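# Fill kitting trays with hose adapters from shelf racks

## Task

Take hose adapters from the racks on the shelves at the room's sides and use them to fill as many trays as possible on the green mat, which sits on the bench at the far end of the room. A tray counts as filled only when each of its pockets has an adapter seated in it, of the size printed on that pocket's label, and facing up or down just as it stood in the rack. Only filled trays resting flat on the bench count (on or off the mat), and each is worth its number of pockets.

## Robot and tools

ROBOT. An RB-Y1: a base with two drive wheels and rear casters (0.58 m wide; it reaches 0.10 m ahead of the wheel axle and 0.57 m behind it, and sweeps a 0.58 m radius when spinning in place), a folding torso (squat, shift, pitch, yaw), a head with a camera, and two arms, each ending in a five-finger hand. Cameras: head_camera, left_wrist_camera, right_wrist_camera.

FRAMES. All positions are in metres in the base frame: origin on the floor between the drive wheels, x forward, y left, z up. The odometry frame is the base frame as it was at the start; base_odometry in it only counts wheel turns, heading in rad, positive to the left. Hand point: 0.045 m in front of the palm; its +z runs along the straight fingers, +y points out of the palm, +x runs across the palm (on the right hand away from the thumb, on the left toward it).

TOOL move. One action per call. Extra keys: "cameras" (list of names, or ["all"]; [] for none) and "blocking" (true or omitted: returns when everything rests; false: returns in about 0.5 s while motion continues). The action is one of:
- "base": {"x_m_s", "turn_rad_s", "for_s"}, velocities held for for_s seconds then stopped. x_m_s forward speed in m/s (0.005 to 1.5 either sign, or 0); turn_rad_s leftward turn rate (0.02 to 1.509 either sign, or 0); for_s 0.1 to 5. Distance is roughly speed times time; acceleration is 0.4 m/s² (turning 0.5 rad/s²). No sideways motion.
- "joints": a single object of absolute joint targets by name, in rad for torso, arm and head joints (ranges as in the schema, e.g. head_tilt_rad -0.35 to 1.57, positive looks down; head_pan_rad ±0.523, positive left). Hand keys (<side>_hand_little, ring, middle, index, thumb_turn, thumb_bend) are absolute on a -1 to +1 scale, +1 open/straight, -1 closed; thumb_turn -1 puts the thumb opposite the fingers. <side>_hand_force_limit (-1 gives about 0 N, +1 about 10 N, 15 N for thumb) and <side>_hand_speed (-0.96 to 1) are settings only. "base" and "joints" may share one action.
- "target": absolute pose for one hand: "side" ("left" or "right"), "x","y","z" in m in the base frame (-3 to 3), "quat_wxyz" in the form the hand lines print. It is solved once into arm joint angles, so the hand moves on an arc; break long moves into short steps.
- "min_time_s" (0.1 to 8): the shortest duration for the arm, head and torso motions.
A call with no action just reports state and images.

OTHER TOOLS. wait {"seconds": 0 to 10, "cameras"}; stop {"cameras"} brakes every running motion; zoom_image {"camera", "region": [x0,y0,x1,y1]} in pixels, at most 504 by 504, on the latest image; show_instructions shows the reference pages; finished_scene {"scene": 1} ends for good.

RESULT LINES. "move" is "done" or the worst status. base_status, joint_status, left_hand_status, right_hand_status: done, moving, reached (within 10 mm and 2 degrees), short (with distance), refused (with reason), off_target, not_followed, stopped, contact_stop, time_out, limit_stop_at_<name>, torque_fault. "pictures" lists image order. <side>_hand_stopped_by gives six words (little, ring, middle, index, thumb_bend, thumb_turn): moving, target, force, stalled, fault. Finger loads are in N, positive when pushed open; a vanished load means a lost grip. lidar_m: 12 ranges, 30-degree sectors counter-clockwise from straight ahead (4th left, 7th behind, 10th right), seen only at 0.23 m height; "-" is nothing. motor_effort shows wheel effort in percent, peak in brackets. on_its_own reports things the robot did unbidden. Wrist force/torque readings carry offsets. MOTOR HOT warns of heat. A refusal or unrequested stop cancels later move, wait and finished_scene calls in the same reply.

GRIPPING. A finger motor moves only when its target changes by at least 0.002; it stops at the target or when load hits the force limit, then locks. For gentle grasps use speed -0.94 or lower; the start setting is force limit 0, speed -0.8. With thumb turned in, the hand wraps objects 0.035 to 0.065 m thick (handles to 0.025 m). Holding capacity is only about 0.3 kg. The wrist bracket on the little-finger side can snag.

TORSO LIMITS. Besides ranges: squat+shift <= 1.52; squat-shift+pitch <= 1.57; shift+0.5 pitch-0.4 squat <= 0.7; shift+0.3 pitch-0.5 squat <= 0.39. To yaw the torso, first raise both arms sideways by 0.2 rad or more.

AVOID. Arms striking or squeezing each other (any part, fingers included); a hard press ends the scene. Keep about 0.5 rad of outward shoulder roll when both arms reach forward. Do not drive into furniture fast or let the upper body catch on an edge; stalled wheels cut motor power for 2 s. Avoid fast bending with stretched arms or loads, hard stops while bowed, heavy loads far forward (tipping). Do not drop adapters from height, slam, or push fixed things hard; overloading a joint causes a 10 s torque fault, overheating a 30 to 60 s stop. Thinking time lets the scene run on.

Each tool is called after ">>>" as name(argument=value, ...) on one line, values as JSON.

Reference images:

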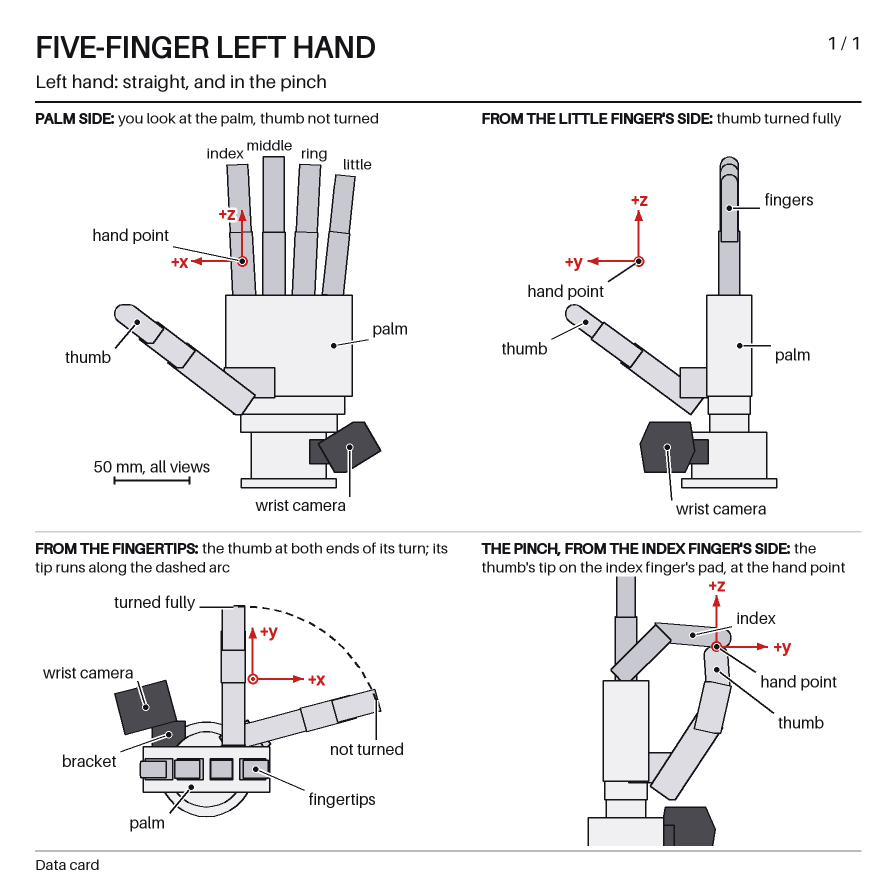

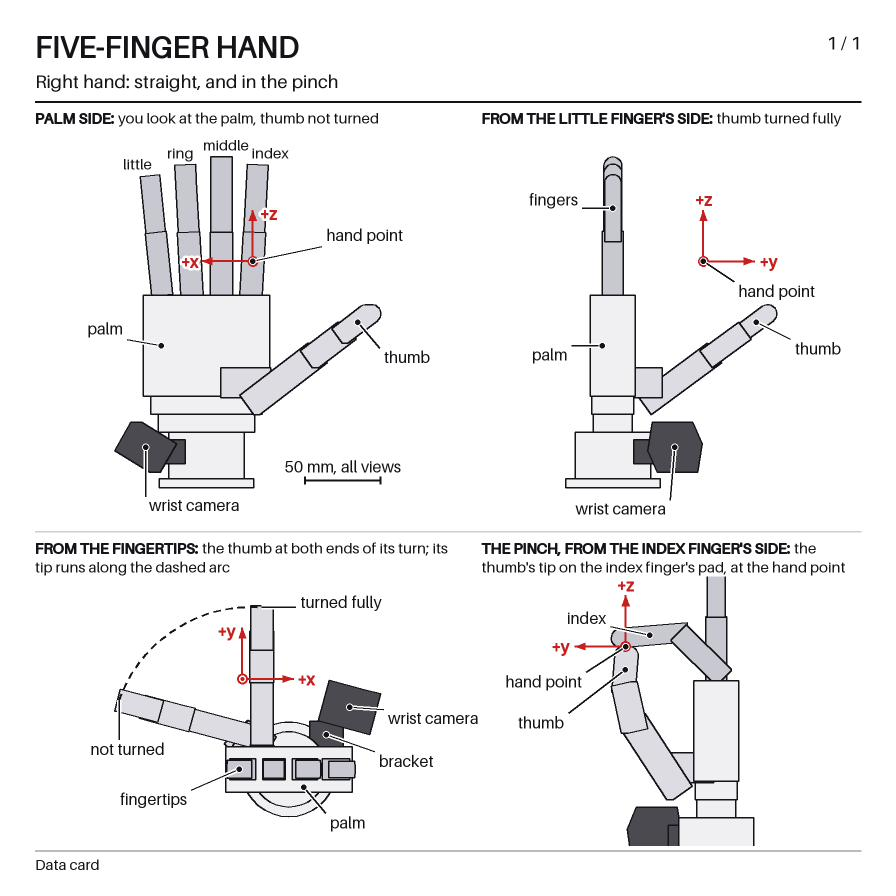

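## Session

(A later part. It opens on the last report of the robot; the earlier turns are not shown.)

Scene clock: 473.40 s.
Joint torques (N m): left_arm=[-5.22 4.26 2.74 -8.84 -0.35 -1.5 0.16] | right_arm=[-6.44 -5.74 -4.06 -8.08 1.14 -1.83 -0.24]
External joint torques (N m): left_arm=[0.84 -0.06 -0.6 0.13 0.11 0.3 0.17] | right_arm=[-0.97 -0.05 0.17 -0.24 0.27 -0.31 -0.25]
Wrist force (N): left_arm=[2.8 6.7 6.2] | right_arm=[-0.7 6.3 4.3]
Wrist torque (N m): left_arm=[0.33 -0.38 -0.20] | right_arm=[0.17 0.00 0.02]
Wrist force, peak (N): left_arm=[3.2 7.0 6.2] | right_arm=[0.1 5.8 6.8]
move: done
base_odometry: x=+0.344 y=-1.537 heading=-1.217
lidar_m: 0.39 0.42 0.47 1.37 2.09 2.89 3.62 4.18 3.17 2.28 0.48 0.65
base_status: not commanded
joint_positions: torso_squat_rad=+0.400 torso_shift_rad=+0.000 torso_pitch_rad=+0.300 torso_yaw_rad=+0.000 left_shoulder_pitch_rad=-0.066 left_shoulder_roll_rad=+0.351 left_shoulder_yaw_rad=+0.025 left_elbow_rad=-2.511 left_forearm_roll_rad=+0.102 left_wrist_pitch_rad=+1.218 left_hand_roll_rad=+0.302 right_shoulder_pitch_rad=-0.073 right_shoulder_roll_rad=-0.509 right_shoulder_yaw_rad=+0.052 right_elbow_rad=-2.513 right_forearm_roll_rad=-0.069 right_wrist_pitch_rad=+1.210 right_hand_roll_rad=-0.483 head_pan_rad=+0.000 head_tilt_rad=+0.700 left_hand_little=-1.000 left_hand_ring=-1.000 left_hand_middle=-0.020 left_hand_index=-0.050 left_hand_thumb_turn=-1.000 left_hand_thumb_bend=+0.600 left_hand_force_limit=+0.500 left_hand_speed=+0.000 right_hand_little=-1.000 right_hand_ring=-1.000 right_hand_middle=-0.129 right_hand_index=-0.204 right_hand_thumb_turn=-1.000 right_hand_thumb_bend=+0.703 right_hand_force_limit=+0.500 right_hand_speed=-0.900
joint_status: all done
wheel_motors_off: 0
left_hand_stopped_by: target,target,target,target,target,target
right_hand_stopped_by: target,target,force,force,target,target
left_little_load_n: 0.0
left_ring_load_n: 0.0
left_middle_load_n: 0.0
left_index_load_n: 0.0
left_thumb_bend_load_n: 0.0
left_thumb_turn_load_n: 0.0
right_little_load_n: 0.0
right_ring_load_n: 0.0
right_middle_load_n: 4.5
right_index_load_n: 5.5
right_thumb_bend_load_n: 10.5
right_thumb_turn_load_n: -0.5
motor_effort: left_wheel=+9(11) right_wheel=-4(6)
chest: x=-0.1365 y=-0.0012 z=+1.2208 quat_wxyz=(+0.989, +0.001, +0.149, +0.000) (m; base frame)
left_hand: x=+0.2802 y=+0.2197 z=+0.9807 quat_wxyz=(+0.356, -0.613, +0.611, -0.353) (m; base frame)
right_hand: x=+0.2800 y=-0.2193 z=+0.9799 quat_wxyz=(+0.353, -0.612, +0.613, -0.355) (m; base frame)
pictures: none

>>> move(target={"side": "left", "x": 0.3812, "y": -0.043, "z": 0.912, "quat_wxyz": [0.3536, -0.6124, 0.6124, -0.3536]})

>>> move(target={"side": "left", "x": 0.3812, "y": -0.043, "z": 0.860, "quat_wxyz": [0.3536, -0.6124, 0.6124, -0.3536]}, cameras=["left_wrist_camera"])

Scene clock: 475.57 s.
Joint torques (N m): left_arm=[-12.39 -3.47 2.24 -9.41 -1.01 -0.91 -0.17] | right_arm=[-6.74 -5.91 -4.21 -8.14 1.02 -1.85 -0.21]
External joint torques (N m): left_arm=[2.9 1.37 0.23 0.56 0.24 0.3 -0.16] | right_arm=[-1.27 -0.22 0.02 -0.3 0.15 -0.33 -0.21]
Wrist force (N): left_arm=[2.8 6.5 6.2] | right_arm=[-0.5 5.3 5.3]
Wrist torque (N m): left_arm=[0.32 -0.38 -0.20] | right_arm=[-0.07 -0.06 0.01]
Wrist force, peak (N): left_arm=[2.5 6.8 7.7] | right_arm=[-0.7 5.6 5.4]
move: done
base_odometry: x=+0.344 y=-1.537 heading=-1.217
lidar_m: 0.40 0.42 0.47 1.37 2.07 2.89 3.61 4.19 3.17 2.28 0.48 0.64
base_status: not commanded
joint_positions: torso_squat_rad=+0.400 torso_shift_rad=+0.000 torso_pitch_rad=+0.300 torso_yaw_rad=+0.000 left_shoulder_pitch_rad=-0.705 left_shoulder_roll_rad=+0.000 left_shoulder_yaw_rad=-0.586 left_elbow_rad=-1.604 left_forearm_roll_rad=-0.571 left_wrist_pitch_rad=+1.189 left_hand_roll_rad=+0.888 right_shoulder_pitch_rad=-0.073 right_shoulder_roll_rad=-0.509 right_shoulder_yaw_rad=+0.052 right_elbow_rad=-2.513 right_forearm_roll_rad=-0.069 right_wrist_pitch_rad=+1.210 right_hand_roll_rad=-0.483 head_pan_rad=+0.000 head_tilt_rad=+0.700 left_hand_little=-1.000 left_hand_ring=-1.000 left_hand_middle=-0.020 left_hand_index=-0.050 left_hand_thumb_turn=-1.000 left_hand_thumb_bend=+0.600 left_hand_force_limit=+0.500 left_hand_speed=+0.000 right_hand_little=-1.000 right_hand_ring=-1.000 right_hand_middle=-0.129 right_hand_index=-0.204 right_hand_thumb_turn=-1.000 right_hand_thumb_bend=+0.703 right_hand_force_limit=+0.500 right_hand_speed=-0.900
joint_status: all done
wheel_motors_off: 0
left_hand_stopped_by: target,target,target,target,target,target
right_hand_stopped_by: target,target,force,force,target,target
left_little_load_n: 0.0
left_ring_load_n: 0.0
left_middle_load_n: 0.0
left_index_load_n: 0.0
left_thumb_bend_load_n: 0.0
left_thumb_turn_load_n: 0.0
right_little_load_n: 0.0
right_ring_load_n: 0.0
right_middle_load_n: 4.5
right_index_load_n: 5.5
right_thumb_bend_load_n: 11.0
right_thumb_turn_load_n: -0.5
motor_effort: left_wheel=+8(12) right_wheel=-4(5)
chest: x=-0.1365 y=-0.0012 z=+1.2208 quat_wxyz=(+0.989, +0.001, +0.149, +0.000) (m; base frame)
left_hand: x=+0.3812 y=-0.0430 z=+0.9126 quat_wxyz=(+0.354, -0.612, +0.612, -0.354) (m; base frame)
left_hand_status: reached (checked arc, planned for 1.1 s): 1 mm and 0.1 deg off.
right_hand: x=+0.2800 y=-0.2193 z=+0.9799 quat_wxyz=(+0.353, -0.612, +0.613, -0.355) (m; base frame)
pictures: none

Scene clock: 476.37 s.
Joint torques (N m): left_arm=[-12.49 -3.99 0.46 -10.25 -1.31 -0.75 -0.13] | right_arm=[-6.5 -5.75 -3.86 -8.17 1 -1.78 -0.29]
External joint torques (N m): left_arm=[2.59 1.01 -1.5 -0.16 -0.03 0.23 -0.12] | right_arm=[-1.03 -0.06 0.38 -0.32 0.13 -0.27 -0.3]
Wrist force (N): left_arm=[2.7 6.2 6.3] | right_arm=[-0.5 4.8 5.1]
Wrist torque (N m): left_arm=[0.27 -0.38 -0.21] | right_arm=[-0.14 -0.04 0.01]
Wrist force, peak (N): left_arm=[2.8 7.3 6.7] | right_arm=[-0.8 5.7 4.9]
move: done
base_odometry: x=+0.344 y=-1.537 heading=-1.217
lidar_m: 0.39 0.43 0.47 1.37 2.08 2.89 3.61 4.19 3.18 2.25 0.49 0.65
base_status: not commanded
joint_positions: torso_squat_rad=+0.400 torso_shift_rad=+0.000 torso_pitch_rad=+0.300 torso_yaw_rad=+0.000 left_shoulder_pitch_rad=-0.681 left_shoulder_roll_rad=+0.004 left_shoulder_yaw_rad=-0.621 left_elbow_rad=-1.434 left_forearm_roll_rad=-0.643 left_wrist_pitch_rad=+1.049 left_hand_roll_rad=+1.033 right_shoulder_pitch_rad=-0.073 right_shoulder_roll_rad=-0.509 right_shoulder_yaw_rad=+0.052 right_elbow_rad=-2.513 right_forearm_roll_rad=-0.069 right_wrist_pitch_rad=+1.210 right_hand_roll_rad=-0.483 head_pan_rad=+0.000 head_tilt_rad=+0.700 left_hand_little=-1.000 left_hand_ring=-1.000 left_hand_middle=-0.020 left_hand_index=-0.050 left_hand_thumb_turn=-1.000 left_hand_thumb_bend=+0.600 left_hand_force_limit=+0.500 left_hand_speed=+0.000 right_hand_little=-1.000 right_hand_ring=-1.000 right_hand_middle=-0.129 right_hand_index=-0.204 right_hand_thumb_turn=-1.000 right_hand_thumb_bend=+0.703 right_hand_force_limit=+0.500 right_hand_speed=-0.900
joint_status: all done
wheel_motors_off: 0
left_hand_stopped_by: target,target,target,target,target,target
right_hand_stopped_by: target,target,force,force,target,target
left_little_load_n: 0.0
left_ring_load_n: 0.0
left_middle_load_n: 0.0
left_index_load_n: 0.0
left_thumb_bend_load_n: 0.0
left_thumb_turn_load_n: 0.0
right_little_load_n: 0.0
right_ring_load_n: 0.0
right_middle_load_n: 5.0
right_index_load_n: 5.5
right_thumb_bend_load_n: 11.0
right_thumb_turn_load_n: -0.5
motor_effort: left_wheel=+6(11) right_wheel=-5(5)
chest: x=-0.1365 y=-0.0012 z=+1.2208 quat_wxyz=(+0.989, +0.001, +0.149, +0.000) (m; base frame)
left_hand: x=+0.3813 y=-0.0431 z=+0.8602 quat_wxyz=(+0.354, -0.612, +0.612, -0.354) (m; base frame)
left_hand_status: reached (checked arc, planned for 0.5 s): 0 mm and 0.0 deg off.
right_hand: x=+0.2800 y=-0.2193 z=+0.9799 quat_wxyz=(+0.353, -0.612, +0.613, -0.355) (m; base frame)
pictures: left_wrist_camera
camera_calibration:
left_wrist_camera: T_world_to_cam=[[0.490743, -0.220449, 0.842955, -0.918783], [-0.533217, -0.841129, 0.0904509, 0.0891077], [0.689094, -0.493866, -0.530326, 0.282042], [0, 0, 0, 1]] pos_world=[0.304046, 0.011697, 0.916007]

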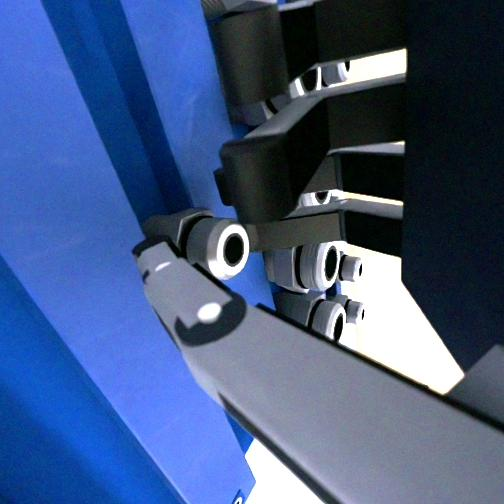

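>>> move(joints={"left_hand_thumb_bend": 0.52})

>>> move(joints={"left_hand_index": -0.6, "left_hand_middle": -0.6, "left_hand_speed": -0.9})

>>> move(target={"side": "left", "x": 0.3812, "y": -0.043, "z": 0.925, "quat_wxyz": [0.3536, -0.6124, 0.6124, -0.3536]}, cameras=["left_wrist_camera"])

>>> move(joints={"left_shoulder_pitch_rad": -0.066, "left_shoulder_roll_rad": 0.351, "left_shoulder_yaw_rad": 0.025, "left_elbow_rad": -2.511, "left_forearm_roll_rad": 0.102, "left_wrist_pitch_rad": 1.218, "left_hand_roll_rad": 0.302})

Scene clock: 478.63 s.
Joint torques (N m): left_arm=[-12.73 -3.98 1.28 -9.89 -1.2 -0.53 0.02] | right_arm=[-7 -6.03 -3.87 -8.04 0.93 -1.82 -0.09]
External joint torques (N m): left_arm=[2.36 1.02 -0.67 0.19 0.09 0.46 0.02] | right_arm=[-1.53 -0.34 0.37 -0.2 0.05 -0.3 -0.1]
Wrist force (N): left_arm=[2.7 6.6 6.1] | right_arm=[-0.8 5.9 4.6]
Wrist torque (N m): left_arm=[0.33 -0.38 -0.23] | right_arm=[0.10 0.00 0.04]
Wrist force, peak (N): left_arm=[2.8 6.7 6.6] | right_arm=[-0.7 5.5 5.7]
move: done
base_odometry: x=+0.344 y=-1.537 heading=-1.217
lidar_m: 0.39 0.42 0.48 1.37 2.09 2.89 3.62 4.20 3.18 2.28 0.49 0.64
base_status: not commanded
joint_positions: torso_squat_rad=+0.400 torso_shift_rad=+0.000 torso_pitch_rad=+0.300 torso_yaw_rad=+0.000 left_shoulder_pitch_rad=-0.681 left_shoulder_roll_rad=+0.004 left_shoulder_yaw_rad=-0.621 left_elbow_rad=-1.434 left_forearm_roll_rad=-0.643 left_wrist_pitch_rad=+1.049 left_hand_roll_rad=+1.033 right_shoulder_pitch_rad=-0.073 right_shoulder_roll_rad=-0.509 right_shoulder_yaw_rad=+0.052 right_elbow_rad=-2.513 right_forearm_roll_rad=-0.069 right_wrist_pitch_rad=+1.210 right_hand_roll_rad=-0.483 head_pan_rad=+0.000 head_tilt_rad=+0.700 left_hand_little=-1.000 left_hand_ring=-1.000 left_hand_middle=-0.020 left_hand_index=-0.050 left_hand_thumb_turn=-1.000 left_hand_thumb_bend=+0.520 left_hand_force_limit=+0.500 left_hand_speed=+0.000 right_hand_little=-1.000 right_hand_ring=-1.000 right_hand_middle=-0.129 right_hand_index=-0.204 right_hand_thumb_turn=-1.000 right_hand_thumb_bend=+0.703 right_hand_force_limit=+0.500 right_hand_speed=-0.900
joint_status: all done
wheel_motors_off: 0
left_hand_stopped_by: target,target,target,target,target,target
right_hand_stopped_by: target,target,force,force,target,target
left_little_load_n: 0.0
left_ring_load_n: 0.0
left_middle_load_n: 0.0
left_index_load_n: 0.0
left_thumb_bend_load_n: 0.0
left_thumb_turn_load_n: 0.0
right_little_load_n: 0.0
right_ring_load_n: 0.0
right_middle_load_n: 4.5
right_index_load_n: 5.5
right_thumb_bend_load_n: 10.5
right_thumb_turn_load_n: -0.5
motor_effort: left_wheel=+5(9) right_wheel=-5(5)
chest: x=-0.1365 y=-0.0012 z=+1.2208 quat_wxyz=(+0.989, +0.001, +0.149, +0.000) (m; base frame)
left_hand: x=+0.3813 y=-0.0431 z=+0.8602 quat_wxyz=(+0.354, -0.612, +0.612, -0.354) (m; base frame)
right_hand: x=+0.2800 y=-0.2193 z=+0.9799 quat_wxyz=(+0.353, -0.612, +0.613, -0.355) (m; base frame)
pictures: none

Scene clock: 480.90 s.
Joint torques (N m): left_arm=[-13.08 -4.42 0.86 -9.88 -0.87 -0.73 -0.25] | right_arm=[-6.86 -6.29 -4.16 -8 0.99 -1.78 -0.23]
External joint torques (N m): left_arm=[2 0.58 -1.1 0.21 0.42 0.25 -0.25] | right_arm=[-1.39 -0.61 0.07 -0.15 0.12 -0.26 -0.24]
Wrist force (N): left_arm=[2.0 4.0 5.7] | right_arm=[-0.7 5.0 4.6]
Wrist torque (N m): left_arm=[0.30 -0.38 -0.14] | right_arm=[-0.09 0.00 0.00]
Wrist force, peak (N): left_arm=[2.9 6.8 6.1] | right_arm=[-0.4 5.4 6.0]
move: off_target
base_odometry: x=+0.344 y=-1.537 heading=-1.217
lidar_m: 0.40 0.42 0.47 1.37 2.08 2.89 3.63 4.20 3.18 2.27 0.48 0.65
base_status: not commanded
joint_positions: torso_squat_rad=+0.400 torso_shift_rad=+0.000 torso_pitch_rad=+0.300 torso_yaw_rad=+0.000 left_shoulder_pitch_rad=-0.681 left_shoulder_roll_rad=+0.004 left_shoulder_yaw_rad=-0.621 left_elbow_rad=-1.434 left_forearm_roll_rad=-0.643 left_wrist_pitch_rad=+1.049 left_hand_roll_rad=+1.033 right_shoulder_pitch_rad=-0.073 right_shoulder_roll_rad=-0.509 right_shoulder_yaw_rad=+0.052 right_elbow_rad=-2.513 right_forearm_roll_rad=-0.069 right_wrist_pitch_rad=+1.210 right_hand_roll_rad=-0.483 head_pan_rad=+0.000 head_tilt_rad=+0.700 left_hand_little=-1.000 left_hand_ring=-1.000 left_hand_middle=-0.212 left_hand_index=-0.187 left_hand_thumb_turn=-1.000 left_hand_thumb_bend=+0.522 left_hand_force_limit=+0.500 left_hand_speed=-0.900 right_hand_little=-1.000 right_hand_ring=-1.000 right_hand_middle=-0.129 right_hand_index=-0.204 right_hand_thumb_turn=-1.000 right_hand_thumb_bend=+0.703 right_hand_force_limit=+0.500 right_hand_speed=-0.900
joint_status: left_hand_middle off_target (ended at -0.212, target -0.600); left_hand_index off_target (ended at -0.187, target -0.600); the others done
wheel_motors_off: 0
left_hand_stopped_by: target,target,force,force,target,target
right_hand_stopped_by: target,target,force,force,target,target
left_little_load_n: 0.5
left_ring_load_n: 0.0
left_middle_load_n: 9.0
left_index_load_n: 4.5
left_thumb_bend_load_n: 9.0
left_thumb_turn_load_n: 3.0
right_little_load_n: 0.0
right_ring_load_n: 0.0
right_middle_load_n: 4.5
right_index_load_n: 5.5
right_thumb_bend_load_n: 10.5
right_thumb_turn_load_n: -0.5
motor_effort: left_wheel=+7(10) right_wheel=-4(5)
chest: x=-0.1365 y=-0.0012 z=+1.2208 quat_wxyz=(+0.989, +0.001, +0.149, +0.000) (m; base frame)
left_hand: x=+0.3813 y=-0.0431 z=+0.8603 quat_wxyz=(+0.354, -0.612, +0.612, -0.354) (m; base frame)
right_hand: x=+0.2800 y=-0.2193 z=+0.9799 quat_wxyz=(+0.353, -0.612, +0.613, -0.355) (m; base frame)
pictures: none

Scene clock: 481.77 s.
Joint torques (N m): left_arm=[-13.49 -4.32 3.84 -10.19 -1.28 -1.46 0.33] | right_arm=[-6.6 -6.02 -3.89 -8.13 1 -1.8 -0.2]
External joint torques (N m): left_arm=[1.95 0.38 1.7 -0.32 -0.03 -0.23 0.34] | right_arm=[-1.13 -0.33 0.35 -0.28 0.12 -0.29 -0.21]
Wrist force (N): left_arm=[2.9 7.4 6.7] | right_arm=[-0.6 5.5 5.5]
Wrist torque (N m): left_arm=[0.33 -0.37 -0.39] | right_arm=[-0.05 -0.02 0.04]
Wrist force, peak (N): left_arm=[1.8 8.4 7.5] | right_arm=[-0.2 6.4 5.1]
move: done
base_odometry: x=+0.344 y=-1.537 heading=-1.217
lidar_m: 0.40 0.41 0.47 1.37 2.09 2.88 3.62 4.19 3.18 2.27 0.49 0.64
base_status: not commanded
joint_positions: torso_squat_rad=+0.400 torso_shift_rad=+0.000 torso_pitch_rad=+0.300 torso_yaw_rad=+0.000 left_shoulder_pitch_rad=-0.722 left_shoulder_roll_rad=+0.002 left_shoulder_yaw_rad=-0.583 left_elbow_rad=-1.636 left_forearm_roll_rad=-0.552 left_wrist_pitch_rad=+1.230 left_hand_roll_rad=+0.865 right_shoulder_pitch_rad=-0.073 right_shoulder_roll_rad=-0.509 right_shoulder_yaw_rad=+0.052 right_elbow_rad=-2.513 right_forearm_roll_rad=-0.069 right_wrist_pitch_rad=+1.210 right_hand_roll_rad=-0.483 head_pan_rad=+0.000 head_tilt_rad=+0.700 left_hand_little=-1.000 left_hand_ring=-1.000 left_hand_middle=-0.212 left_hand_index=-0.187 left_hand_thumb_turn=-1.000 left_hand_thumb_bend=+0.522 left_hand_force_limit=+0.500 left_hand_speed=-0.900 right_hand_little=-1.000 right_hand_ring=-1.000 right_hand_middle=-0.129 right_hand_index=-0.204 right_hand_thumb_turn=-1.000 right_hand_thumb_bend=+0.703 right_hand_force_limit=+0.500 right_hand_speed=-0.900
joint_status: all done
wheel_motors_off: 0
left_hand_stopped_by: target,target,force,force,target,target
right_hand_stopped_by: target,target,force,force,target,target
left_little_load_n: 0.5
left_ring_load_n: 0.0
left_middle_load_n: 6.5
left_index_load_n: 4.5
left_thumb_bend_load_n: 9.0
left_thumb_turn_load_n: 3.0
right_little_load_n: 0.0
right_ring_load_n: 0.5
right_middle_load_n: 4.5
right_index_load_n: 6.0
right_thumb_bend_load_n: 10.5
right_thumb_turn_load_n: -0.5
motor_effort: left_wheel=+7(10) right_wheel=-4(5)
chest: x=-0.1365 y=-0.0012 z=+1.2208 quat_wxyz=(+0.989, +0.001, +0.149, +0.000) (m; base frame)
left_hand: x=+0.3812 y=-0.0431 z=+0.9250 quat_wxyz=(+0.354, -0.612, +0.612, -0.354) (m; base frame)
left_hand_status: reached (checked arc, planned for 0.5 s): 0 mm and 0.0 deg off.
right_hand: x=+0.2800 y=-0.2193 z=+0.9799 quat_wxyz=(+0.353, -0.612, +0.613, -0.355) (m; base frame)
pictures: left_wrist_camera
camera_calibration:
left_wrist_camera: T_world_to_cam=[[0.490808, -0.221061, 0.842757, -0.973196], [-0.533439, -0.841031, 0.0900577, 0.0835629], [0.688876, -0.493761, -0.530707, 0.316868], [0, 0, 0, 1]] pos_world=[0.303945, 0.0115998, 0.980806]

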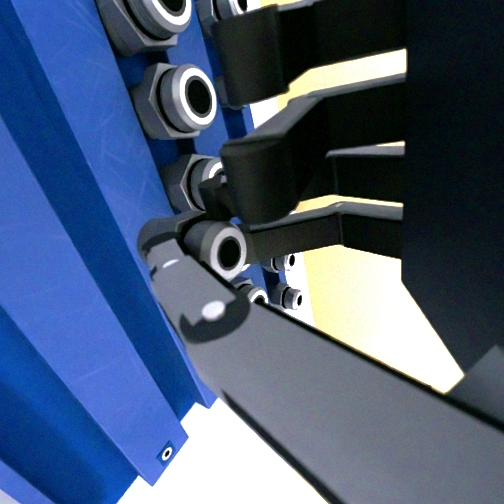

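Scene clock: 483.20 s.
Joint torques (N m): left_arm=[-5.39 4.38 3.47 -9.65 -0.53 -1.71 0.33] | right_arm=[-6.26 -6.36 -4.11 -7.9 0.88 -1.89 -0.28]
External joint torques (N m): left_arm=[0.67 0.05 0.13 -0.68 -0.07 0.09 0.34] | right_arm=[-0.79 -0.67 0.13 -0.05 0.01 -0.37 -0.28]
Wrist force (N): left_arm=[2.7 7.6 6.9] | right_arm=[-0.9 5.0 4.7]
Wrist torque (N m): left_arm=[0.34 -0.34 -0.39] | right_arm=[-0.05 0.02 -0.04]
Wrist force, peak (N): left_arm=[2.4 8.3 8.3] | right_arm=[-0.6 6.0 5.1]
move: done
base_odometry: x=+0.344 y=-1.537 heading=-1.217
lidar_m: 0.40 0.42 0.46 1.37 2.07 2.88 3.61 4.20 3.17 2.29 0.49 0.63
base_status: not commanded
joint_positions: torso_squat_rad=+0.400 torso_shift_rad=+0.000 torso_pitch_rad=+0.300 torso_yaw_rad=+0.000 left_shoulder_pitch_rad=-0.066 left_shoulder_roll_rad=+0.351 left_shoulder_yaw_rad=+0.025 left_elbow_rad=-2.511 left_forearm_roll_rad=+0.102 left_wrist_pitch_rad=+1.218 left_hand_roll_rad=+0.302 right_shoulder_pitch_rad=-0.073 right_shoulder_roll_rad=-0.509 right_shoulder_yaw_rad=+0.052 right_elbow_rad=-2.513 right_forearm_roll_rad=-0.069 right_wrist_pitch_rad=+1.210 right_hand_roll_rad=-0.483 head_pan_rad=+0.000 head_tilt_rad=+0.700 left_hand_little=-1.000 left_hand_ring=-1.000 left_hand_middle=-0.212 left_hand_index=-0.187 left_hand_thumb_turn=-1.000 left_hand_thumb_bend=+0.522 left_hand_force_limit=+0.500 left_hand_speed=-0.900 right_hand_little=-1.000 right_hand_ring=-1.000 right_hand_middle=-0.129 right_hand_index=-0.204 right_hand_thumb_turn=-1.000 right_hand_thumb_bend=+0.703 right_hand_force_limit=+0.500 right_hand_speed=-0.900
joint_status: all done
wheel_motors_off: 0
left_hand_stopped_by: target,target,force,force,target,target
right_hand_stopped_by: target,target,force,force,target,target
left_little_load_n: 0.0
left_ring_load_n: 0.0
left_middle_load_n: 5.5
left_index_load_n: 5.0
left_thumb_bend_load_n: 9.0
left_thumb_turn_load_n: 2.5
right_little_load_n: 0.0
right_ring_load_n: 0.0
right_middle_load_n: 4.5
right_index_load_n: 5.5
right_thumb_bend_load_n: 11.0
right_thumb_turn_load_n: -0.5
motor_effort: left_wheel=+5(10) right_wheel=-4(5)
chest: x=-0.1365 y=-0.0012 z=+1.2208 quat_wxyz=(+0.989, +0.001, +0.149, +0.000) (m; base frame)
left_hand: x=+0.2801 y=+0.2197 z=+0.9806 quat_wxyz=(+0.356, -0.613, +0.611, -0.353) (m; base frame)
right_hand: x=+0.2800 y=-0.2192 z=+0.9799 quat_wxyz=(+0.353, -0.612, +0.613, -0.355) (m; base frame)
pictures: none

>>> move(base={"x_m_s": -0.35, "for_s": 1.1}, joints={"torso_squat_rad": 0.1})

>>> move(base={"turn_rad_s": -0.9, "for_s": 2.267})

>>> move(base={"x_m_s": 0.9, "for_s": 3.3})

>>> move(base={"turn_rad_s": 0.45, "for_s": 1.035})

>>> move(base={"x_m_s": 0.2, "for_s": 0.832}, joints={"left_shoulder_pitch_rad": -0.794, "left_shoulder_roll_rad": 0.567, "left_shoulder_yaw_rad": 0.675, "left_elbow_rad": -2.223, "left_forearm_roll_rad": 0.595, "left_wrist_pitch_rad": 1.559, "left_hand_roll_rad": -0.012, "right_shoulder_pitch_rad": -0.68, "right_shoulder_roll_rad": -0.782, "right_shoulder_yaw_rad": -0.438, "right_elbow_rad": -2.309, "right_forearm_roll_rad": -0.58, "right_wrist_pitch_rad": 1.446, "right_hand_roll_rad": -0.348}, min_time_s=1.3)

>>> move(joints={"torso_pitch_rad": 0.6, "torso_squat_rad": 0.2, "head_tilt_rad": 0.4}, cameras=["all"])

Scene clock: 486.40 s.
Joint torques (N m): left_arm=[-5.46 4.4 3.45 -9.68 -0.63 -1.72 0.31] | right_arm=[-6.45 -6.3 -4.32 -8.04 0.9 -1.79 -0.15]
External joint torques (N m): left_arm=[0.6 0.08 0.12 -0.71 -0.17 0.08 0.32] | right_arm=[-0.97 -0.61 -0.08 -0.2 0.03 -0.27 -0.16]
Wrist force (N): left_arm=[2.6 7.8 6.9] | right_arm=[-0.7 5.1 5.1]
Wrist torque (N m): left_arm=[0.40 -0.34 -0.41] | right_arm=[-0.14 -0.08 0.01]
Wrist force, peak (N): left_arm=[2.9 7.9 7.4] | right_arm=[-0.9 5.6 6.0]
move: done
base_odometry: x=+0.211 y=-1.176 heading=-1.216
lidar_m: 0.78 0.72 1.13 2.00 2.09 2.91 3.24 3.80 3.17 3.06 1.40 0.73
base_status: done (sent for 1.1 of 1.1 s)
joint_positions: torso_squat_rad=+0.100 torso_shift_rad=+0.000 torso_pitch_rad=+0.300 torso_yaw_rad=+0.000 left_shoulder_pitch_rad=-0.066 left_shoulder_roll_rad=+0.351 left_shoulder_yaw_rad=+0.025 left_elbow_rad=-2.511 left_forearm_roll_rad=+0.102 left_wrist_pitch_rad=+1.218 left_hand_roll_rad=+0.302 right_shoulder_pitch_rad=-0.073 right_shoulder_roll_rad=-0.509 right_shoulder_yaw_rad=+0.052 right_elbow_rad=-2.513 right_forearm_roll_rad=-0.069 right_wrist_pitch_rad=+1.210 right_hand_roll_rad=-0.483 head_pan_rad=+0.000 head_tilt_rad=+0.700 left_hand_little=-1.000 left_hand_ring=-1.000 left_hand_middle=-0.212 left_hand_index=-0.187 left_hand_thumb_turn=-1.000 left_hand_thumb_bend=+0.522 left_hand_force_limit=+0.500 left_hand_speed=-0.900 right_hand_little=-1.000 right_hand_ring=-1.000 right_hand_middle=-0.129 right_hand_index=-0.204 right_hand_thumb_turn=-1.000 right_hand_thumb_bend=+0.703 right_hand_force_limit=+0.500 right_hand_speed=-0.900
joint_status: all done
wheel_motors_off: 0
left_hand_stopped_by: target,target,force,force,target,target
right_hand_stopped_by: target,target,force,force,target,target
left_little_load_n: 0.0
left_ring_load_n: 0.0
left_middle_load_n: 6.0
left_index_load_n: 5.0
left_thumb_bend_load_n: 9.0
left_thumb_turn_load_n: 2.5
right_little_load_n: 0.0
right_ring_load_n: 0.0
right_middle_load_n: 4.5
right_index_load_n: 5.5
right_thumb_bend_load_n: 11.0
right_thumb_turn_load_n: 0.0
motor_effort: left_wheel=+12(43) right_wheel=-7(20)
chest: x=-0.1366 y=-0.0012 z=+1.2726 quat_wxyz=(+0.989, +0.001, +0.149, +0.000) (m; base frame)
left_hand: x=+0.2801 y=+0.2197 z=+1.0324 quat_wxyz=(+0.356, -0.613, +0.611, -0.353) (m; base frame)
right_hand: x=+0.2800 y=-0.2193 z=+1.0317 quat_wxyz=(+0.353, -0.612, +0.613, -0.355) (m; base frame)
pictures: none

Scene clock: 490.80 s.
Joint torques (N m): left_arm=[-5.5 4.66 3.59 -9.72 -0.48 -1.86 0.37] | right_arm=[-6.52 -6.25 -4.08 -7.99 1 -1.79 -0.07]
External joint torques (N m): left_arm=[0.56 0.33 0.26 -0.74 -0.02 -0.06 0.38] | right_arm=[-1.04 -0.56 0.16 -0.15 0.13 -0.28 -0.08]
Wrist force (N): left_arm=[2.6 7.8 6.9] | right_arm=[-0.8 5.1 4.8]
Wrist torque (N m): left_arm=[0.38 -0.34 -0.40] | right_arm=[-0.02 0.00 0.03]
Wrist force, peak (N): left_arm=[2.7 7.9 7.1] | right_arm=[-0.8 5.8 5.8]
move: done
base_odometry: x=+0.211 y=-1.176 heading=+3.027
lidar_m: 3.12 3.03 1.35 0.73 0.79 0.71 1.24 2.01 2.15 3.12 3.23 3.87
base_status: done (sent for 2.27 of 2.27 s)
joint_positions: torso_squat_rad=+0.100 torso_shift_rad=+0.000 torso_pitch_rad=+0.300 torso_yaw_rad=+0.000 left_shoulder_pitch_rad=-0.066 left_shoulder_roll_rad=+0.351 left_shoulder_yaw_rad=+0.025 left_elbow_rad=-2.511 left_forearm_roll_rad=+0.102 left_wrist_pitch_rad=+1.218 left_hand_roll_rad=+0.302 right_shoulder_pitch_rad=-0.073 right_shoulder_roll_rad=-0.509 right_shoulder_yaw_rad=+0.052 right_elbow_rad=-2.513 right_forearm_roll_rad=-0.069 right_wrist_pitch_rad=+1.210 right_hand_roll_rad=-0.483 head_pan_rad=+0.000 head_tilt_rad=+0.700 left_hand_little=-1.000 left_hand_ring=-1.000 left_hand_middle=-0.212 left_hand_index=-0.187 left_hand_thumb_turn=-1.000 left_hand_thumb_bend=+0.522 left_hand_force_limit=+0.500 left_hand_speed=-0.900 right_hand_little=-1.000 right_hand_ring=-1.000 right_hand_middle=-0.129 right_hand_index=-0.204 right_hand_thumb_turn=-1.000 right_hand_thumb_bend=+0.703 right_hand_force_limit=+0.500 right_hand_speed=-0.900
joint_status: not commanded
wheel_motors_off: 0
left_hand_stopped_by: target,target,force,force,target,target
right_hand_stopped_by: target,target,force,force,target,target
left_little_load_n: 0.0
left_ring_load_n: 0.0
left_middle_load_n: 6.0
left_index_load_n: 5.0
left_thumb_bend_load_n: 9.0
left_thumb_turn_load_n: 2.5
right_little_load_n: 0.0
right_ring_load_n: 0.0
right_middle_load_n: 4.5
right_index_load_n: 5.5
right_thumb_bend_load_n: 10.5
right_thumb_turn_load_n: -0.5
motor_effort: left_wheel=+8(39) right_wheel=+3(19)
chest: x=-0.1366 y=-0.0012 z=+1.2726 quat_wxyz=(+0.989, +0.001, +0.149, +0.000) (m; base frame)
left_hand: x=+0.2801 y=+0.2197 z=+1.0324 quat_wxyz=(+0.356, -0.613, +0.611, -0.353) (m; base frame)
right_hand: x=+0.2799 y=-0.2193 z=+1.0317 quat_wxyz=(+0.353, -0.612, +0.613, -0.355) (m; base frame)
pictures: none

Scene clock: 496.47 s.
Joint torques (N m): left_arm=[-5.38 3.67 3.6 -9.8 -0.69 -1.6 0.36] | right_arm=[-6.13 -6.25 -4.25 -8.18 1.02 -1.76 -0.16]
External joint torques (N m): left_arm=[0.68 -0.65 0.26 -0.83 -0.23 0.2 0.37] | right_arm=[-0.66 -0.57 -0.02 -0.33 0.15 -0.24 -0.16]
Wrist force (N): left_arm=[2.8 7.6 6.9] | right_arm=[-0.4 4.6 5.0]
Wrist torque (N m): left_arm=[0.35 -0.36 -0.38] | right_arm=[-0.16 -0.07 0.02]
Wrist force, peak (N): left_arm=[2.8 7.6 7.4] | right_arm=[-0.8 5.8 5.7]
move: done
base_odometry: x=-2.740 y=-0.836 heading=+3.027
lidar_m: 0.40 0.37 0.40 0.59 2.28 2.42 2.86 4.69 2.93 2.39 1.19 0.51
base_status: done (sent for 3.3 of 3.3 s)
joint_positions: torso_squat_rad=+0.100 torso_shift_rad=+0.000 torso_pitch_rad=+0.300 torso_yaw_rad=+0.000 left_shoulder_pitch_rad=-0.066 left_shoulder_roll_rad=+0.351 left_shoulder_yaw_rad=+0.025 left_elbow_rad=-2.511 left_forearm_roll_rad=+0.102 left_wrist_pitch_rad=+1.218 left_hand_roll_rad=+0.302 right_shoulder_pitch_rad=-0.073 right_shoulder_roll_rad=-0.509 right_shoulder_yaw_rad=+0.052 right_elbow_rad=-2.513 right_forearm_roll_rad=-0.069 right_wrist_pitch_rad=+1.210 right_hand_roll_rad=-0.483 head_pan_rad=+0.000 head_tilt_rad=+0.700 left_hand_little=-1.000 left_hand_ring=-1.000 left_hand_middle=-0.212 left_hand_index=-0.187 left_hand_thumb_turn=-1.000 left_hand_thumb_bend=+0.522 left_hand_force_limit=+0.500 left_hand_speed=-0.900 right_hand_little=-1.000 right_hand_ring=-1.000 right_hand_middle=-0.129 right_hand_index=-0.204 right_hand_thumb_turn=-1.000 right_hand_thumb_bend=+0.703 right_hand_force_limit=+0.500 right_hand_speed=-0.900
joint_status: not commanded
wheel_motors_off: 0
left_hand_stopped_by: target,target,force,force,target,target
right_hand_stopped_by: target,target,force,force,target,target
left_little_load_n: 0.0
left_ring_load_n: 0.0
left_middle_load_n: 6.0
left_index_load_n: 5.0
left_thumb_bend_load_n: 9.0
left_thumb_turn_load_n: 3.0
right_little_load_n: 0.0
right_ring_load_n: 0.0
right_middle_load_n: 4.5
right_index_load_n: 5.5
right_thumb_bend_load_n: 11.0
right_thumb_turn_load_n: -0.5
motor_effort: left_wheel=-7(44) right_wheel=+3(29)
chest: x=-0.1365 y=-0.0012 z=+1.2726 quat_wxyz=(+0.989, +0.001, +0.150, +0.000) (m; base frame)
left_hand: x=+0.2802 y=+0.2197 z=+1.0323 quat_wxyz=(+0.356, -0.613, +0.611, -0.353) (m; base frame)
right_hand: x=+0.2800 y=-0.2193 z=+1.0317 quat_wxyz=(+0.353, -0.612, +0.613, -0.355) (m; base frame)
pictures: none

Scene clock: 498.73 s.
Joint torques (N m): left_arm=[-5.17 4.61 3.83 -9.63 -0.44 -1.75 0.45] | right_arm=[-5.98 -6.32 -4.03 -7.94 0.96 -1.73 -0.16]
External joint torques (N m): left_arm=[0.89 0.28 0.49 -0.65 0.02 0.05 0.46] | right_arm=[-0.51 -0.63 0.2 -0.1 0.08 -0.21 -0.17]
Wrist force (N): left_arm=[2.7 7.6 6.7] | right_arm=[-0.4 5.0 4.6]
Wrist torque (N m): left_arm=[0.35 -0.36 -0.39] | right_arm=[-0.03 -0.06 0.04]
Wrist force, peak (N): left_arm=[2.8 7.8 7.0] | right_arm=[-0.7 5.3 6.2]
move: done
base_odometry: x=-2.739 y=-0.836 heading=-2.792
lidar_m: 0.37 0.39 0.56 2.27 2.38 2.88 4.68 2.93 2.45 1.43 0.54 0.40
base_status: done (sent for 1.03 of 1.03 s)
joint_positions: torso_squat_rad=+0.100 torso_shift_rad=+0.000 torso_pitch_rad=+0.300 torso_yaw_rad=+0.000 left_shoulder_pitch_rad=-0.066 left_shoulder_roll_rad=+0.351 left_shoulder_yaw_rad=+0.025 left_elbow_rad=-2.511 left_forearm_roll_rad=+0.102 left_wrist_pitch_rad=+1.218 left_hand_roll_rad=+0.302 right_shoulder_pitch_rad=-0.073 right_shoulder_roll_rad=-0.509 right_shoulder_yaw_rad=+0.052 right_elbow_rad=-2.513 right_forearm_roll_rad=-0.069 right_wrist_pitch_rad=+1.210 right_hand_roll_rad=-0.483 head_pan_rad=+0.000 head_tilt_rad=+0.700 left_hand_little=-1.000 left_hand_ring=-1.000 left_hand_middle=-0.212 left_hand_index=-0.187 left_hand_thumb_turn=-1.000 left_hand_thumb_bend=+0.522 left_hand_force_limit=+0.500 left_hand_speed=-0.900 right_hand_little=-1.000 right_hand_ring=-1.000 right_hand_middle=-0.129 right_hand_index=-0.204 right_hand_thumb_turn=-1.000 right_hand_thumb_bend=+0.703 right_hand_force_limit=+0.500 right_hand_speed=-0.900
joint_status: not commanded
wheel_motors_off: 0
left_hand_stopped_by: target,target,force,force,target,target
right_hand_stopped_by: target,target,force,force,target,target
left_little_load_n: 0.0
left_ring_load_n: 0.0
left_middle_load_n: 6.0
left_index_load_n: 5.0
left_thumb_bend_load_n: 9.0
left_thumb_turn_load_n: 3.0
right_little_load_n: 0.5
right_ring_load_n: 0.0
right_middle_load_n: 4.5
right_index_load_n: 5.5
right_thumb_bend_load_n: 10.5
right_thumb_turn_load_n: -0.5
motor_effort: left_wheel=+6(36) right_wheel=+4(18)
chest: x=-0.1365 y=-0.0012 z=+1.2726 quat_wxyz=(+0.989, +0.001, +0.150, +0.000) (m; base frame)
left_hand: x=+0.2802 y=+0.2197 z=+1.0323 quat_wxyz=(+0.356, -0.613, +0.611, -0.353) (m; base frame)
right_hand: x=+0.2800 y=-0.2193 z=+1.0317 quat_wxyz=(+0.353, -0.612, +0.613, -0.355) (m; base frame)
pictures: none

Scene clock: 500.43 s.
Joint torques (N m): left_arm=[-12.2 12.58 3.21 -4.7 -0.16 -2.12 0.15] | right_arm=[-12.8 -14.14 -5.49 -3.39 0.88 -2.09 -0.06]
External joint torques (N m): left_arm=[1.3 0.42 1.19 0.05 -0.2 -0.02 0.15] | right_arm=[-0.96 -2.2 -0.59 0.05 0.17 -0.28 -0.07]
Wrist force (N): left_arm=[2.9 8.4 5.0] | right_arm=[-0.4 6.1 3.3]
Wrist torque (N m): left_arm=[0.48 -0.43 -0.41] | right_arm=[0.07 -0.02 0.06]
Wrist force, peak (N): left_arm=[3.2 8.4 7.0] | right_arm=[-1.3 6.9 4.8]
move: done
base_odometry: x=-2.896 y=-0.893 heading=-2.791
lidar_m: 0.21 0.22 0.31 0.92 2.38 3.01 4.84 3.07 2.43 0.81 0.31 0.22
base_status: done (sent for 0.83 of 0.83 s)
joint_positions: torso_squat_rad=+0.100 torso_shift_rad=+0.000 torso_pitch_rad=+0.300 torso_yaw_rad=+0.000 left_shoulder_pitch_rad=-0.794 left_shoulder_roll_rad=+0.567 left_shoulder_yaw_rad=+0.675 left_elbow_rad=-2.223 left_forearm_roll_rad=+0.595 left_wrist_pitch_rad=+1.559 left_hand_roll_rad=-0.012 right_shoulder_pitch_rad=-0.680 right_shoulder_roll_rad=-0.782 right_shoulder_yaw_rad=-0.438 right_elbow_rad=-2.309 right_forearm_roll_rad=-0.580 right_wrist_pitch_rad=+1.446 right_hand_roll_rad=-0.348 head_pan_rad=+0.000 head_tilt_rad=+0.700 left_hand_little=-1.000 left_hand_ring=-1.000 left_hand_middle=-0.212 left_hand_index=-0.187 left_hand_thumb_turn=-1.000 left_hand_thumb_bend=+0.522 left_hand_force_limit=+0.500 left_hand_speed=-0.900 right_hand_little=-1.000 right_hand_ring=-1.000 right_hand_middle=-0.129 right_hand_index=-0.204 right_hand_thumb_turn=-1.000 right_hand_thumb_bend=+0.703 right_hand_force_limit=+0.500 right_hand_speed=-0.900
joint_status: all done
wheel_motors_off: 0
left_hand_stopped_by: target,target,force,force,target,target
right_hand_stopped_by: target,target,force,force,target,target
left_little_load_n: 0.0
left_ring_load_n: 0.0
left_middle_load_n: 6.0
left_index_load_n: 5.0
left_thumb_bend_load_n: 9.0
left_thumb_turn_load_n: 2.5
right_little_load_n: 0.0
right_ring_load_n: 0.0
right_middle_load_n: 4.5
right_index_load_n: 5.5
right_thumb_bend_load_n: 11.0
right_thumb_turn_load_n: 0.0
motor_effort: left_wheel=+6(41) right_wheel=-4(25)
chest: x=-0.1364 y=-0.0012 z=+1.2726 quat_wxyz=(+0.989, +0.001, +0.150, +0.000) (m; base frame)
left_hand: x=+0.3865 y=+0.3400 z=+1.2856 quat_wxyz=(+0.441, -0.552, +0.553, -0.441) (m; base frame)
right_hand: x=+0.3864 y=-0.2999 z=+1.2849 quat_wxyz=(+0.441, -0.553, +0.553, -0.440) (m; base frame)
pictures: none

Scene clock: 502.27 s.
Joint torques (N m): left_arm=[-9.63 12.98 4.3 -6.35 -0.07 -1.74 0.02] | right_arm=[-10.53 -14.73 -6.21 -5.07 0.72 -1.91 -0.07]
External joint torques (N m): left_arm=[0.96 0.49 0.88 0.11 -0.12 0.14 0.03] | right_arm=[-1.36 -2.63 -0.41 -0.04 0.04 -0.3 -0.08]
Wrist force (N): left_arm=[2.7 7.6 6.8] | right_arm=[-0.7 5.5 5.0]
Wrist torque (N m): left_arm=[0.35 -0.37 -0.40] | right_arm=[-0.03 0.00 0.06]
Wrist force, peak (N): left_arm=[2.8 8.0 7.2] | right_arm=[-1.1 6.1 5.5]
move: done
base_odometry: x=-2.896 y=-0.893 heading=-2.791
lidar_m: 0.21 0.22 0.32 0.94 2.38 3.01 4.85 3.06 2.43 0.81 0.31 0.22
base_status: not commanded
joint_positions: torso_squat_rad=+0.200 torso_shift_rad=+0.000 torso_pitch_rad=+0.600 torso_yaw_rad=+0.000 left_shoulder_pitch_rad=-0.794 left_shoulder_roll_rad=+0.567 left_shoulder_yaw_rad=+0.675 left_elbow_rad=-2.223 left_forearm_roll_rad=+0.595 left_wrist_pitch_rad=+1.559 left_hand_roll_rad=-0.012 right_shoulder_pitch_rad=-0.680 right_shoulder_roll_rad=-0.782 right_shoulder_yaw_rad=-0.438 right_elbow_rad=-2.309 right_forearm_roll_rad=-0.580 right_wrist_pitch_rad=+1.446 right_hand_roll_rad=-0.348 head_pan_rad=+0.000 head_tilt_rad=+0.400 left_hand_little=-1.000 left_hand_ring=-1.000 left_hand_middle=-0.212 left_hand_index=-0.187 left_hand_thumb_turn=-1.000 left_hand_thumb_bend=+0.522 left_hand_force_limit=+0.500 left_hand_speed=-0.900 right_hand_little=-1.000 right_hand_ring=-1.000 right_hand_middle=-0.129 right_hand_index=-0.204 right_hand_thumb_turn=-1.000 right_hand_thumb_bend=+0.703 right_hand_force_limit=+0.500 right_hand_speed=-0.900
joint_status: all done
wheel_motors_off: 0
left_hand_stopped_by: target,target,force,force,target,target
right_hand_stopped_by: target,target,force,force,target,target
left_little_load_n: 0.0
left_ring_load_n: 0.0
left_middle_load_n: 6.0
left_index_load_n: 5.0
left_thumb_bend_load_n: 9.5
left_thumb_turn_load_n: 2.5
right_little_load_n: 0.0
right_ring_load_n: 0.0
right_middle_load_n: 4.5
right_index_load_n: 5.5
right_thumb_bend_load_n: 10.5
right_thumb_turn_load_n: -0.5
motor_effort: left_wheel=+7(8) right_wheel=-4(5)
chest: x=-0.0532 y=-0.0011 z=+1.2219 quat_wxyz=(+0.955, +0.001, +0.296, +0.000) (m; base frame)
left_hand: x=+0.4502 y=+0.3402 z=+1.0798 quat_wxyz=(+0.354, -0.612, +0.613, -0.353) (m; base frame)
right_hand: x=+0.4500 y=-0.2998 z=+1.0792 quat_wxyz=(+0.353, -0.612, +0.613, -0.353) (m; base frame)
pictures: head_camera, left_wrist_camera, right_wrist_camera
camera_calibration:
head_camera: T_world_to_cam=[[-0.0232041, -0.999716, 0.00546826, -0.00533317], [-0.852588, 0.0169322, -0.522309, 0.847537], [0.522068, -0.0167819, -0.852739, 1.07829], [0, 0, 0, 1]] pos_world=[0.159536, -0.00158662, 1.3622]
left_wrist_camera: T_world_to_cam=[[0.491267, -0.221597, 0.842349, -1.05239], [-0.533264, -0.841178, 0.0897164, 0.429086], [0.688685, -0.493269, -0.531412, 0.541432], [0, 0, 0, 1]] pos_world=[0.372943, 0.394803, 1.13571]
right_wrist_camera: T_world_to_cam=[[-0.514726, -0.274294, -0.812293, 1.02393], [-0.554779, 0.828907, 0.0716424, 0.420394], [0.653665, 0.48752, -0.578832, 0.588029], [0, 0, 0, 1]] pos_world=[0.375894, -0.354286, 1.14198]

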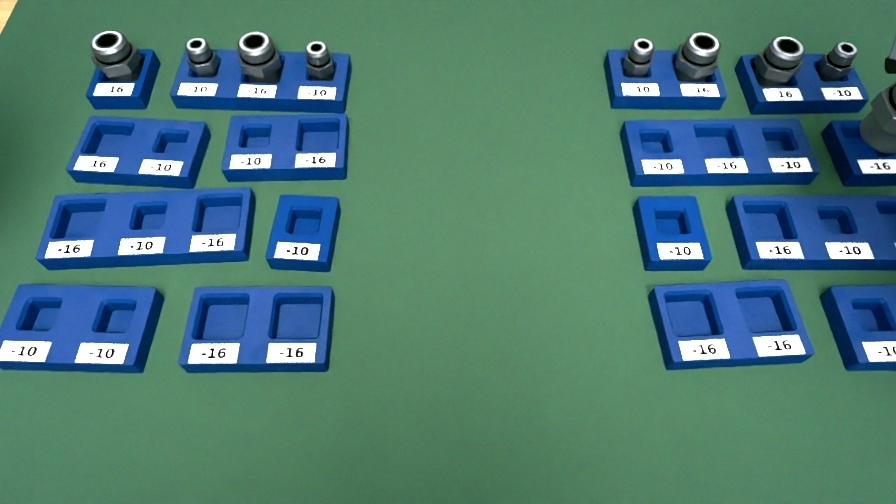

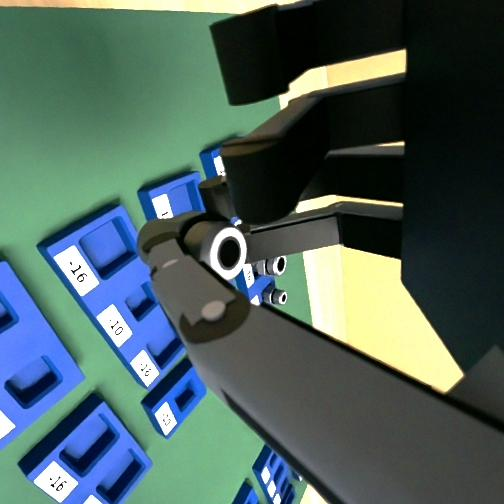

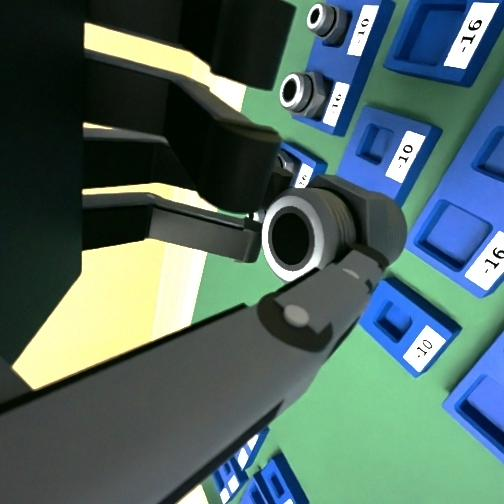

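>>> zoom_image(camera="head_camera", region=[60, 95, 270, 215])

>>> zoom_image(camera="head_camera", region=[610, 95, 896, 215])

Scaled by 2.400 from the camera's 896x504 image, which has a finer 1280x720 frame.

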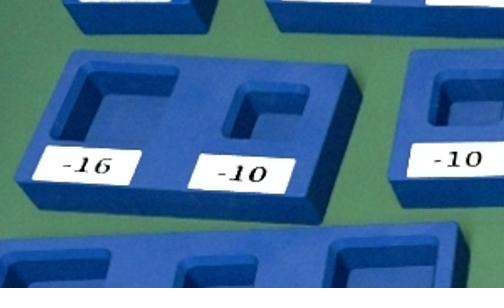

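Scaled by 1.762 from the camera's 896x504 image, which has a finer 1280x720 frame.

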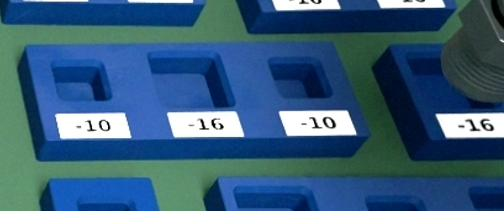

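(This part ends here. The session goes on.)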